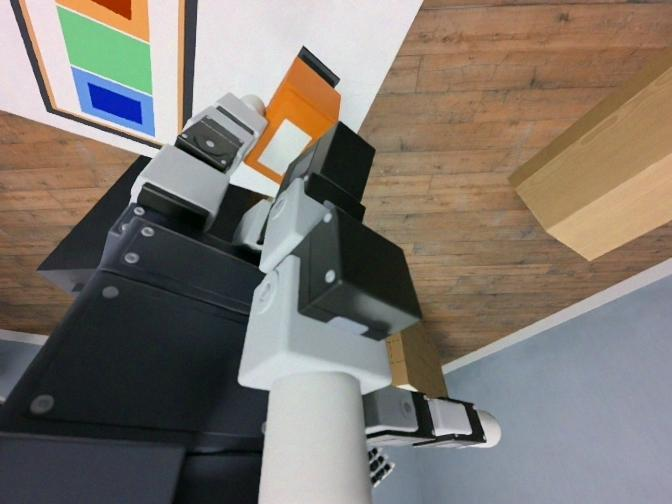

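>>> {"op": "move", "data": {"arm2": {"joints": {"joint2_rad": 2.020, "joint3_rad": 1.806, "joint4_rad": -1.361}, "min_time_s": 1.2}}}

>>> {"op": "move", "data": {"arm2": {"joints": {"joint2_rad": 2.026, "joint3_rad": 1.788, "joint4_rad": -1.338}, "min_time_s": 0.6}, "cameras": ["arm2_cam_wrist", "room_b"]}}

Scene clock: 199.87 s.
Joint torques (N m): arm1=[-0.26 1.79 10.39 3.03 0.23 -0.01] | arm2=[-0.38 -17.38 7.88 0.61 0.08 -0.08] | arm3=[0.56 -13.86 16.23 1.21 0.14 -0.04]
Motor temperatures (°C): arm1=[24 28 34 25 25 27] | arm2=[28 28 33 28 25 25] | arm3=[27 27 42 25 24 25]
Heat: arm1: hottest joint3_rad 34 °C; arm2: hottest joint3_rad 33 °C; arm3: hottest joint3_rad 42 °C.
move: arm2 done
Joint velocities: within noise
arm1, arm3: as last shown
arm2.joint_positions: joint1_rad=+0.738 joint2_rad=+2.014 joint3_rad=+1.806 joint4_rad=-1.374 joint5_rad=+0.000 joint6_rad=-0.098 hand_index_mcp=+0.751 hand_index_abd=-0.113 hand_index_pip=+0.574 hand_index_dip=+0.694 hand_middle_mcp=-0.885 hand_middle_abd=+0.000 hand_middle_pip=-0.297 hand_middle_dip=+0.698 hand_ring_mcp=+0.749 hand_ring_abd=+0.130 hand_ring_pip=+0.575 hand_ring_dip=+0.694 hand_thumb_cmc=+0.715 hand_thumb_axl=+0.677 hand_thumb_mcp=+0.223 hand_thumb_ipl=+0.168 hand_current_limit=+0.700 hand_speed=-0.930
arm2.joint_status: all done
arm2.hand_state: goal,blocked,goal,goal,goal,goal,goal,goal,goal,blocked,goal,goal,goal,goal,goal,goal
arm2.index_mcp_current_ma: -12
arm2.index_abd_current_ma: 442
arm2.index_pip_current_ma: -5
arm2.index_dip_current_ma: -7
arm2.middle_mcp_current_ma: 21
arm2.middle_abd_current_ma: 1
arm2.middle_pip_current_ma: 9
arm2.middle_dip_current_ma: 8
arm2.ring_mcp_current_ma: -17
arm2.ring_abd_current_ma: -375
arm2.ring_pip_current_ma: -3
arm2.ring_dip_current_ma: -7
arm2.thumb_cmc_current_ma: 3
arm2.thumb_axl_current_ma: -3
arm2.thumb_mcp_current_ma: -13
arm2.thumb_ipl_current_ma: -1
arm2.hand_goal_index_mcp: 0.754
arm2.hand_goal_index_abd: -0.224
arm2.hand_goal_index_pip: 0.576
arm2.hand_goal_index_dip: 0.696
arm2.hand_goal_middle_mcp: -0.890
arm2.hand_goal_middle_abd: 0.000
arm2.hand_goal_middle_pip: -0.300
arm2.hand_goal_middle_dip: 0.696
arm2.hand_goal_ring_mcp: 0.754
arm2.hand_goal_ring_abd: 0.226
arm2.hand_goal_ring_pip: 0.576
arm2.hand_goal_ring_dip: 0.696
arm2.hand_goal_thumb_cmc: 0.714
arm2.hand_goal_thumb_axl: 0.678
arm2.hand_goal_thumb_mcp: 0.226
arm2.hand_goal_thumb_ipl: 0.168
arm2.hand: x=-0.3111 y=-0.4655 z=+0.9806 quat_wxyz=(-0.002, +0.936, -0.351, +0.001) (m; scene frame)
arm2.hand_target: x=-0.3151 y=-0.4661 z=+0.9777 quat_wxyz=(+0.001, +0.938, -0.347, +0.000) (m; scene frame)
arm2.hand_status: not commanded
pictures: none

Scene clock: 200.77 s.
Joint torques (N m): arm1=[-0.26 1.73 10.39 3 0.23 -0.02] | arm2=[-0.44 -16.97 7.09 0.81 0.08 -0.08] | arm3=[0.62 -13.86 16.23 1.22 0.14 -0.04]
Motor temperatures (°C): arm1=[24 28 34 25 25 27] | arm2=[28 28 33 28 25 25] | arm3=[27 27 42 25 24 25]
Heat: arm1: hottest joint3_rad 34 °C; arm2: hottest joint3_rad 33 °C; arm3: hottest joint3_rad 42 °C.
move: arm2 done
Joint velocities: within noise
arm1, arm3: as last shown
arm2.joint_positions: joint1_rad=+0.738 joint2_rad=+2.014 joint3_rad=+1.798 joint4_rad=-1.356 joint5_rad=+0.000 joint6_rad=-0.098 hand_index_mcp=+0.756 hand_index_abd=-0.113 hand_index_pip=+0.577 hand_index_dip=+0.695 hand_middle_mcp=-0.884 hand_middle_abd=+0.000 hand_middle_pip=-0.297 hand_middle_dip=+0.698 hand_ring_mcp=+0.755 hand_ring_abd=+0.130 hand_ring_pip=+0.576 hand_ring_dip=+0.695 hand_thumb_cmc=+0.715 hand_thumb_axl=+0.677 hand_thumb_mcp=+0.223 hand_thumb_ipl=+0.168 hand_current_limit=+0.700 hand_speed=-0.930
arm2.joint_status: all done
arm2.hand_state: goal,blocked,goal,goal,goal,goal,goal,goal,goal,blocked,goal,goal,goal,goal,goal,goal
arm2.index_mcp_current_ma: 8
arm2.index_abd_current_ma: 438
arm2.index_pip_current_ma: 3
arm2.index_dip_current_ma: -2
arm2.middle_mcp_current_ma: 21
arm2.middle_abd_current_ma: 1
arm2.middle_pip_current_ma: 9
arm2.middle_dip_current_ma: 8
arm2.ring_mcp_current_ma: 5
arm2.ring_abd_current_ma: -375
arm2.ring_pip_current_ma: 1
arm2.ring_dip_current_ma: -3
arm2.thumb_cmc_current_ma: 3
arm2.thumb_axl_current_ma: -3
arm2.thumb_mcp_current_ma: -13
arm2.thumb_ipl_current_ma: -1
arm2.hand_goal_index_mcp: 0.754
arm2.hand_goal_index_abd: -0.224
arm2.hand_goal_index_pip: 0.576
arm2.hand_goal_index_dip: 0.696
arm2.hand_goal_middle_mcp: -0.890
arm2.hand_goal_middle_abd: 0.000
arm2.hand_goal_middle_pip: -0.300
arm2.hand_goal_middle_dip: 0.696
arm2.hand_goal_ring_mcp: 0.754
arm2.hand_goal_ring_abd: 0.226
arm2.hand_goal_ring_pip: 0.576
arm2.hand_goal_ring_dip: 0.696
arm2.hand_goal_thumb_cmc: 0.714
arm2.hand_goal_thumb_axl: 0.678
arm2.hand_goal_thumb_mcp: 0.226
arm2.hand_goal_thumb_ipl: 0.168
arm2.hand: x=-0.3126 y=-0.4670 z=+0.9788 quat_wxyz=(+0.002, +0.936, -0.351, -0.001) (m; scene frame)
arm2.hand_target: x=-0.3149 y=-0.4660 z=+0.9675 quat_wxyz=(+0.001, +0.938, -0.348, +0.000) (m; scene frame)
arm2.hand_status: not commanded
pictures: arm2_cam_wrist, room_b
Images, in order (width x height): arm2_cam_wrist 672x504, room_b 672x504.

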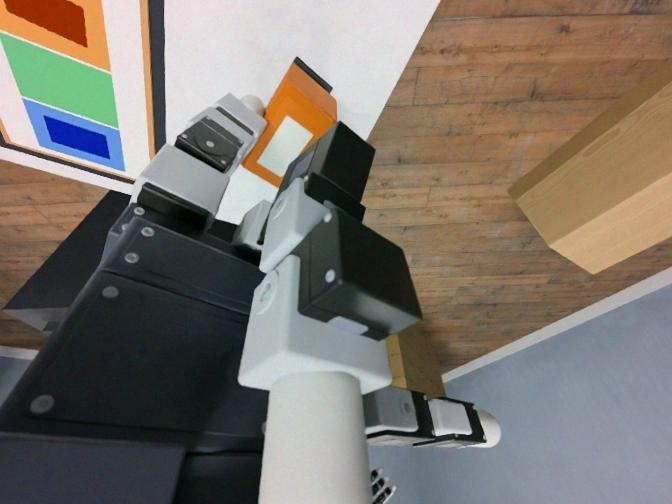

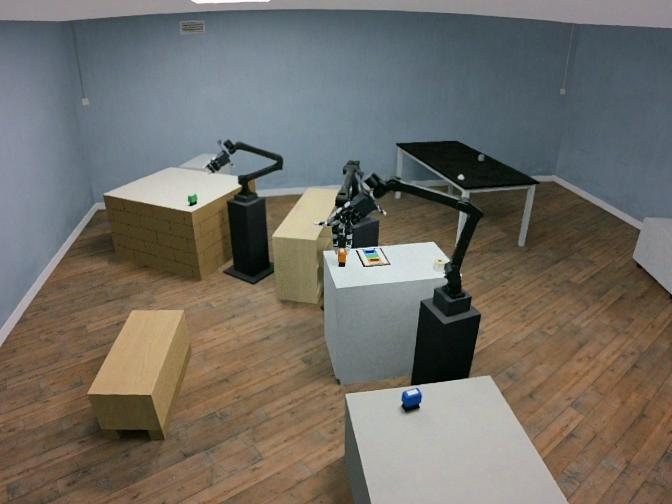

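>>> {"op": "move", "data": {"arm2": {"joints": {"hand_index_abd": 0.08, "hand_ring_abd": -0.08}}, "cameras": ["arm2_cam_wrist", "room_b"]}}

Scene clock: 202.40 s.
Joint torques (N m): arm1=[-0.21 1.67 10.39 3.04 0.22 -0.02] | arm2=[-0.38 -16.97 7.53 0.65 0.08 -0.08] | arm3=[0.56 -13.8 16.23 1.21 0.15 -0.04]
Motor temperatures (°C): arm1=[24 28 34 25 25 27] | arm2=[28 28 33 28 25 25] | arm3=[27 27 42 25 24 25]
Heat: arm1: hottest joint3_rad 34 °C; arm2: hottest joint3_rad 33 °C; arm3: hottest joint3_rad 42 °C.
move: arm2 done
Joint velocities: within noise
arm1, arm3: as last shown
arm2.joint_positions: joint1_rad=+0.738 joint2_rad=+2.014 joint3_rad=+1.792 joint4_rad=-1.351 joint5_rad=+0.000 joint6_rad=-0.098 hand_index_mcp=+0.755 hand_index_abd=+0.076 hand_index_pip=+0.577 hand_index_dip=+0.695 hand_middle_mcp=-0.884 hand_middle_abd=+0.000 hand_middle_pip=-0.297 hand_middle_dip=+0.698 hand_ring_mcp=+0.755 hand_ring_abd=-0.076 hand_ring_pip=+0.576 hand_ring_dip=+0.695 hand_thumb_cmc=+0.715 hand_thumb_axl=+0.677 hand_thumb_mcp=+0.223 hand_thumb_ipl=+0.168 hand_current_limit=+0.700 hand_speed=-0.930
arm2.joint_status: all done
arm2.hand_state: goal,goal,goal,goal,goal,goal,goal,goal,goal,goal,goal,goal,goal,goal,goal,goal
arm2.index_mcp_current_ma: 3
arm2.index_abd_current_ma: -11
arm2.index_pip_current_ma: 3
arm2.index_dip_current_ma: -2
arm2.middle_mcp_current_ma: 21
arm2.middle_abd_current_ma: 1
arm2.middle_pip_current_ma: 9
arm2.middle_dip_current_ma: 8
arm2.ring_mcp_current_ma: 4
arm2.ring_abd_current_ma: 11
arm2.ring_pip_current_ma: 1
arm2.ring_dip_current_ma: -3
arm2.thumb_cmc_current_ma: 3
arm2.thumb_axl_current_ma: -3
arm2.thumb_mcp_current_ma: -13
arm2.thumb_ipl_current_ma: -1
arm2.hand_goal_index_mcp: 0.754
arm2.hand_goal_index_abd: 0.080
arm2.hand_goal_index_pip: 0.576
arm2.hand_goal_index_dip: 0.696
arm2.hand_goal_middle_mcp: -0.890
arm2.hand_goal_middle_abd: 0.000
arm2.hand_goal_middle_pip: -0.300
arm2.hand_goal_middle_dip: 0.696
arm2.hand_goal_ring_mcp: 0.754
arm2.hand_goal_ring_abd: -0.080
arm2.hand_goal_ring_pip: 0.576
arm2.hand_goal_ring_dip: 0.696
arm2.hand_goal_thumb_cmc: 0.714
arm2.hand_goal_thumb_axl: 0.678
arm2.hand_goal_thumb_mcp: 0.226
arm2.hand_goal_thumb_ipl: 0.168
arm2.hand: x=-0.3120 y=-0.4664 z=+0.9764 quat_wxyz=(+0.002, +0.936, -0.351, +0.000) (m; scene frame)
arm2.hand_target: x=-0.3148 y=-0.4659 z=+0.9673 quat_wxyz=(+0.000, +0.938, -0.348, +0.000) (m; scene frame)
arm2.hand_status: not commanded
pictures: arm2_cam_wrist, room_b
Images, in order (width x height): arm2_cam_wrist 672x504, room_b 672x504.

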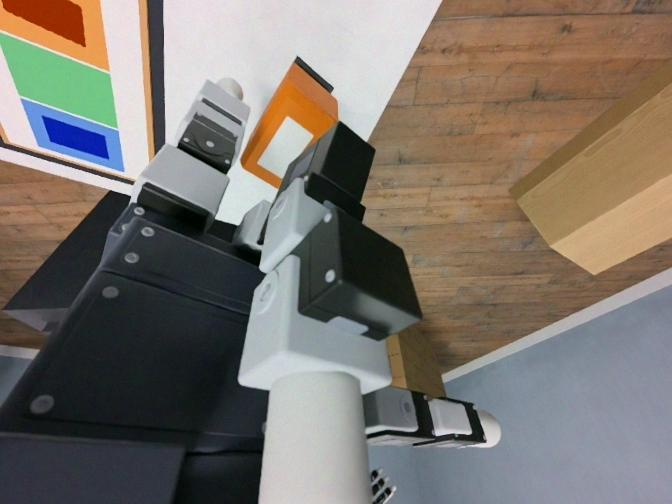

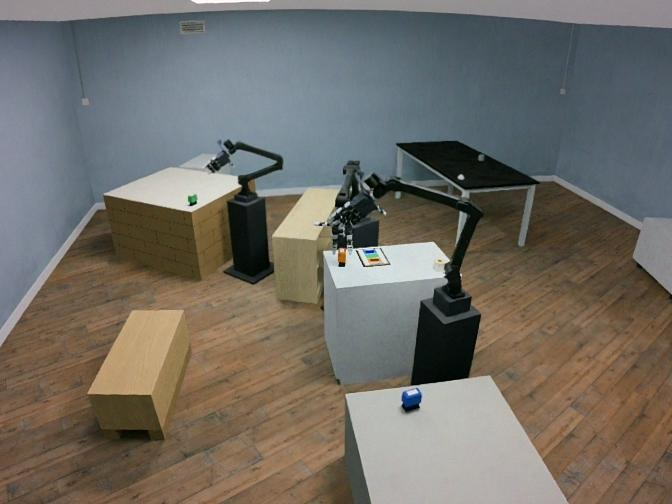

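>>> {"op": "move", "data": {"arm2": {"joints": {"joint2_rad": 1.981, "joint3_rad": 1.926, "joint4_rad": -1.4645}, "min_time_s": 0.8}}}

>>> {"op": "move", "data": {"arm2": {"joints": {"joint2_rad": 1.976, "joint3_rad": 2.10, "joint4_rad": -1.643}, "min_time_s": 0.8}, "cameras": ["arm2_cam_wrist", "room_b"]}}

Scene clock: 205.03 s.
Joint torques (N m): arm1=[-0.21 1.9 10.37 3.03 0.22 -0.01] | arm2=[-0.38 -18.55 11.62 -0.21 0.09 -0.08] | arm3=[0.62 -13.8 16.23 1.21 0.15 -0.04]
Motor temperatures (°C): arm1=[24 27 34 25 25 27] | arm2=[28 28 33 28 25 25] | arm3=[27 27 42 25 24 25]
Heat: arm1: hottest joint3_rad 34 °C; arm2: hottest joint3_rad 33 °C; arm3: hottest joint3_rad 42 °C.
move: arm2 done
Joint velocities: within noise
arm1.joint_positions: joint1_rad=+2.502 joint2_rad=+0.294 joint3_rad=+0.686 joint4_rad=-0.986 joint5_rad=-0.050 joint6_rad=+1.110 hand_index_mcp=+0.755 hand_index_abd=+0.001 hand_index_pip=+0.577 hand_index_dip=+0.696 hand_middle_mcp=+0.755 hand_middle_abd=+0.001 hand_middle_pip=+0.577 hand_middle_dip=+0.696 hand_ring_mcp=+0.755 hand_ring_abd=+0.001 hand_ring_pip=+0.577 hand_ring_dip=+0.696 hand_thumb_cmc=+0.715 hand_thumb_axl=+0.677 hand_thumb_mcp=+0.225 hand_thumb_ipl=+0.168 hand_current_limit=+0.400 hand_speed=-0.600
arm1.joint_status: not commanded
arm1.hand_state: goal,goal,goal,goal,goal,goal,goal,goal,goal,goal,goal,goal,goal,goal,goal,goal
arm1.index_mcp_current_ma: 1
arm1.index_abd_current_ma: 0
arm1.index_pip_current_ma: 0
arm1.index_dip_current_ma: 0
arm1.middle_mcp_current_ma: 1
arm1.middle_abd_current_ma: 0
arm1.middle_pip_current_ma: 0
arm1.middle_dip_current_ma: 0
arm1.ring_mcp_current_ma: 1
arm1.ring_abd_current_ma: 0
arm1.ring_pip_current_ma: 0
arm1.ring_dip_current_ma: 0
arm1.thumb_cmc_current_ma: 0
arm1.thumb_axl_current_ma: 0
arm1.thumb_mcp_current_ma: 0
arm1.thumb_ipl_current_ma: 0
arm1.hand_goal_index_mcp: 0.754
arm1.hand_goal_index_abd: 0.000
arm1.hand_goal_index_pip: 0.576
arm1.hand_goal_index_dip: 0.696
arm1.hand_goal_middle_mcp: 0.754
arm1.hand_goal_middle_abd: 0.000
arm1.hand_goal_middle_pip: 0.576
arm1.hand_goal_middle_dip: 0.696
arm1.hand_goal_ring_mcp: 0.754
arm1.hand_goal_ring_abd: 0.000
arm1.hand_goal_ring_pip: 0.576
arm1.hand_goal_ring_dip: 0.696
arm1.hand_goal_thumb_cmc: 0.714
arm1.hand_goal_thumb_axl: 0.678
arm1.hand_goal_thumb_mcp: 0.226
arm1.hand_goal_thumb_ipl: 0.168
arm1.hand: x=-0.3774 y=+1.2809 z=+1.1214 quat_wxyz=(-0.447, -0.086, +0.876, +0.160) (m; scene frame)
arm1.hand_target: x=-0.3780 y=+1.2784 z=+1.1299 quat_wxyz=(-0.462, -0.085, +0.868, +0.161) (m; scene frame)
arm1.hand_status: not commanded
arm2.joint_positions: joint1_rad=+0.738 joint2_rad=+1.986 joint3_rad=+1.881 joint4_rad=-1.453 joint5_rad=+0.000 joint6_rad=-0.098 hand_index_mcp=+0.754 hand_index_abd=+0.076 hand_index_pip=+0.577 hand_index_dip=+0.695 hand_middle_mcp=-0.884 hand_middle_abd=+0.000 hand_middle_pip=-0.297 hand_middle_dip=+0.698 hand_ring_mcp=+0.754 hand_ring_abd=-0.076 hand_ring_pip=+0.576 hand_ring_dip=+0.695 hand_thumb_cmc=+0.715 hand_thumb_axl=+0.677 hand_thumb_mcp=+0.223 hand_thumb_ipl=+0.168 hand_current_limit=+0.700 hand_speed=-0.930
arm2.joint_status: all done
arm2.hand_state: goal,goal,goal,goal,goal,goal,goal,goal,goal,goal,goal,goal,goal,goal,goal,goal
arm2.index_mcp_current_ma: 1
arm2.index_abd_current_ma: -11
arm2.index_pip_current_ma: 3
arm2.index_dip_current_ma: -2
arm2.middle_mcp_current_ma: 21
arm2.middle_abd_current_ma: 1
arm2.middle_pip_current_ma: 9
arm2.middle_dip_current_ma: 8
arm2.ring_mcp_current_ma: 1
arm2.ring_abd_current_ma: 11
arm2.ring_pip_current_ma: 1
arm2.ring_dip_current_ma: -3
arm2.thumb_cmc_current_ma: 3
arm2.thumb_axl_current_ma: -3
arm2.thumb_mcp_current_ma: -13
arm2.thumb_ipl_current_ma: -1
arm2.hand_goal_index_mcp: 0.754
arm2.hand_goal_index_abd: 0.080
arm2.hand_goal_index_pip: 0.576
arm2.hand_goal_index_dip: 0.696
arm2.hand_goal_middle_mcp: -0.890
arm2.hand_goal_middle_abd: 0.000
arm2.hand_goal_middle_pip: -0.300
arm2.hand_goal_middle_dip: 0.696
arm2.hand_goal_ring_mcp: 0.754
arm2.hand_goal_ring_abd: -0.080
arm2.hand_goal_ring_pip: 0.576
arm2.hand_goal_ring_dip: 0.696
arm2.hand_goal_thumb_cmc: 0.714
arm2.hand_goal_thumb_axl: 0.678
arm2.hand_goal_thumb_mcp: 0.226
arm2.hand_goal_thumb_ipl: 0.168
arm2.hand: x=-0.3132 y=-0.4675 z=+1.0276 quat_wxyz=(+0.008, +0.936, -0.351, -0.004) (m; scene frame)
arm2.hand_target: x=-0.3218 y=-0.4724 z=+1.0518 quat_wxyz=(+0.026, +0.937, -0.347, -0.013) (m; scene frame)
arm2.hand_status: not commanded
arm3.joint_positions: joint1_rad=-0.453 joint2_rad=+1.347 joint3_rad=+1.634 joint4_rad=-0.983 joint5_rad=+0.015 joint6_rad=+1.042 hand_index_mcp=+0.755 hand_index_abd=+0.000 hand_index_pip=+0.577 hand_index_dip=+0.696 hand_middle_mcp=+0.756 hand_middle_abd=+0.000 hand_middle_pip=+0.577 hand_middle_dip=+0.696 hand_ring_mcp=+0.756 hand_ring_abd=+0.000 hand_ring_pip=+0.577 hand_ring_dip=+0.696 hand_thumb_cmc=+0.715 hand_thumb_axl=+0.677 hand_thumb_mcp=+0.225 hand_thumb_ipl=+0.168 hand_current_limit=+0.400 hand_speed=-0.600
arm3.joint_status: not commanded
arm3.hand_state: goal,goal,goal,goal,goal,goal,goal,goal,goal,goal,goal,goal,goal,goal,goal,goal
arm3.index_mcp_current_ma: 2
arm3.index_abd_current_ma: 0
arm3.index_pip_current_ma: 1
arm3.index_dip_current_ma: 0
arm3.middle_mcp_current_ma: 3
arm3.middle_abd_current_ma: 0
arm3.middle_pip_current_ma: 1
arm3.middle_dip_current_ma: 0
arm3.ring_mcp_current_ma: 3
arm3.ring_abd_current_ma: 0
arm3.ring_pip_current_ma: 1
arm3.ring_dip_current_ma: 0
arm3.thumb_cmc_current_ma: 2
arm3.thumb_axl_current_ma: -1
arm3.thumb_mcp_current_ma: -2
arm3.thumb_ipl_current_ma: -1
arm3.hand_goal_index_mcp: 0.754
arm3.hand_goal_index_abd: 0.000
arm3.hand_goal_index_pip: 0.576
arm3.hand_goal_index_dip: 0.696
arm3.hand_goal_middle_mcp: 0.754
arm3.hand_goal_middle_abd: 0.000
arm3.hand_goal_middle_pip: 0.576
arm3.hand_goal_middle_dip: 0.696
arm3.hand_goal_ring_mcp: 0.754
arm3.hand_goal_ring_abd: 0.000
arm3.hand_goal_ring_pip: 0.576
arm3.hand_goal_ring_dip: 0.696
arm3.hand_goal_thumb_cmc: 0.714
arm3.hand_goal_thumb_axl: 0.678
arm3.hand_goal_thumb_mcp: 0.226
arm3.hand_goal_thumb_ipl: 0.168
arm3.hand: x=-0.4257 y=-0.7152 z=+1.3526 quat_wxyz=(-0.339, +0.086, +0.901, +0.256) (m; scene frame)
arm3.hand_target: x=-0.4266 y=-0.7165 z=+1.3735 quat_wxyz=(-0.348, +0.086, +0.896, +0.263) (m; scene frame)
arm3.hand_status: not commanded
pictures: none

Scene clock: 206.23 s.
Joint torques (N m): arm1=[-0.32 1.85 10.4 3.04 0.22 -0.02] | arm2=[-0.32 -18.37 11.81 -0.23 0.09 -0.08] | arm3=[0.56 -13.8 16.21 1.2 0.14 -0.04]
Motor temperatures (°C): arm1=[24 27 34 25 25 27] | arm2=[28 28 33 28 25 25] | arm3=[27 27 42 25 24 25]
Heat: arm1: hottest joint3_rad 34 °C; arm2: hottest joint3_rad 33 °C; arm3: hottest joint3_rad 42 °C.
move: arm2 done
Joint velocities: within noise
arm1, arm3: as last shown
arm2.joint_positions: joint1_rad=+0.738 joint2_rad=+1.985 joint3_rad=+2.053 joint4_rad=-1.633 joint5_rad=+0.000 joint6_rad=-0.098 hand_index_mcp=+0.754 hand_index_abd=+0.076 hand_index_pip=+0.577 hand_index_dip=+0.695 hand_middle_mcp=-0.884 hand_middle_abd=+0.000 hand_middle_pip=-0.297 hand_middle_dip=+0.698 hand_ring_mcp=+0.754 hand_ring_abd=-0.076 hand_ring_pip=+0.576 hand_ring_dip=+0.695 hand_thumb_cmc=+0.715 hand_thumb_axl=+0.677 hand_thumb_mcp=+0.223 hand_thumb_ipl=+0.168 hand_current_limit=+0.700 hand_speed=-0.930
arm2.joint_status: all done
arm2.hand_state: goal,goal,goal,goal,goal,goal,goal,goal,goal,goal,goal,goal,goal,goal,goal,goal
arm2.index_mcp_current_ma: 0
arm2.index_abd_current_ma: -11
arm2.index_pip_current_ma: 3
arm2.index_dip_current_ma: -2
arm2.middle_mcp_current_ma: 22
arm2.middle_abd_current_ma: 1
arm2.middle_pip_current_ma: 9
arm2.middle_dip_current_ma: 8
arm2.ring_mcp_current_ma: 0
arm2.ring_abd_current_ma: 11
arm2.ring_pip_current_ma: 1
arm2.ring_dip_current_ma: -3
arm2.thumb_cmc_current_ma: 3
arm2.thumb_axl_current_ma: -3
arm2.thumb_mcp_current_ma: -13
arm2.thumb_ipl_current_ma: -1
arm2.hand_goal_index_mcp: 0.754
arm2.hand_goal_index_abd: 0.080
arm2.hand_goal_index_pip: 0.576
arm2.hand_goal_index_dip: 0.696
arm2.hand_goal_middle_mcp: -0.890
arm2.hand_goal_middle_abd: 0.000
arm2.hand_goal_middle_pip: -0.300
arm2.hand_goal_middle_dip: 0.696
arm2.hand_goal_ring_mcp: 0.754
arm2.hand_goal_ring_abd: -0.080
arm2.hand_goal_ring_pip: 0.576
arm2.hand_goal_ring_dip: 0.696
arm2.hand_goal_thumb_cmc: 0.714
arm2.hand_goal_thumb_axl: 0.678
arm2.hand_goal_thumb_mcp: 0.226
arm2.hand_goal_thumb_ipl: 0.168
arm2.hand: x=-0.3125 y=-0.4668 z=+1.0929 quat_wxyz=(+0.005, +0.936, -0.351, -0.002) (m; scene frame)
arm2.hand_target: x=-0.3186 y=-0.4693 z=+1.1209 quat_wxyz=(+0.026, +0.937, -0.347, -0.013) (m; scene frame)
arm2.hand_status: not commanded
pictures: arm2_cam_wrist, room_b
Images, in order (width x height): arm2_cam_wrist 672x504, room_b 672x504.

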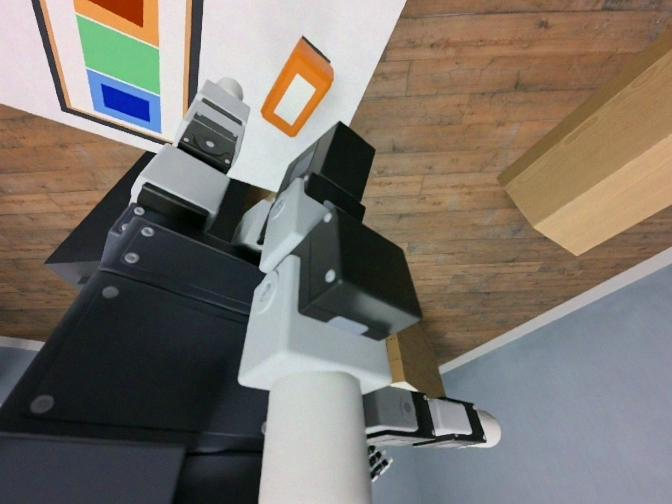

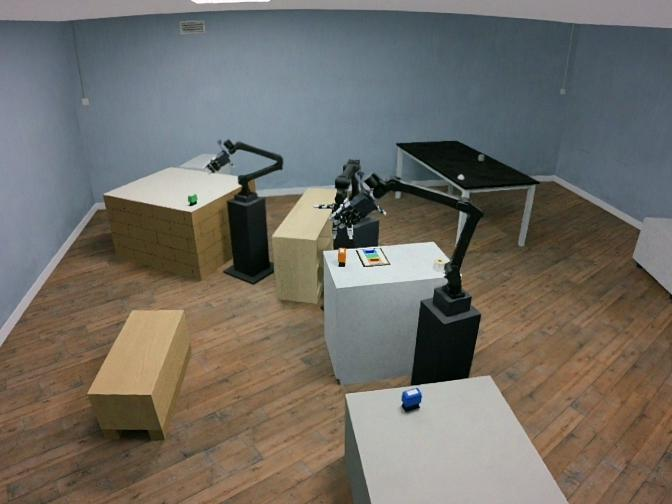

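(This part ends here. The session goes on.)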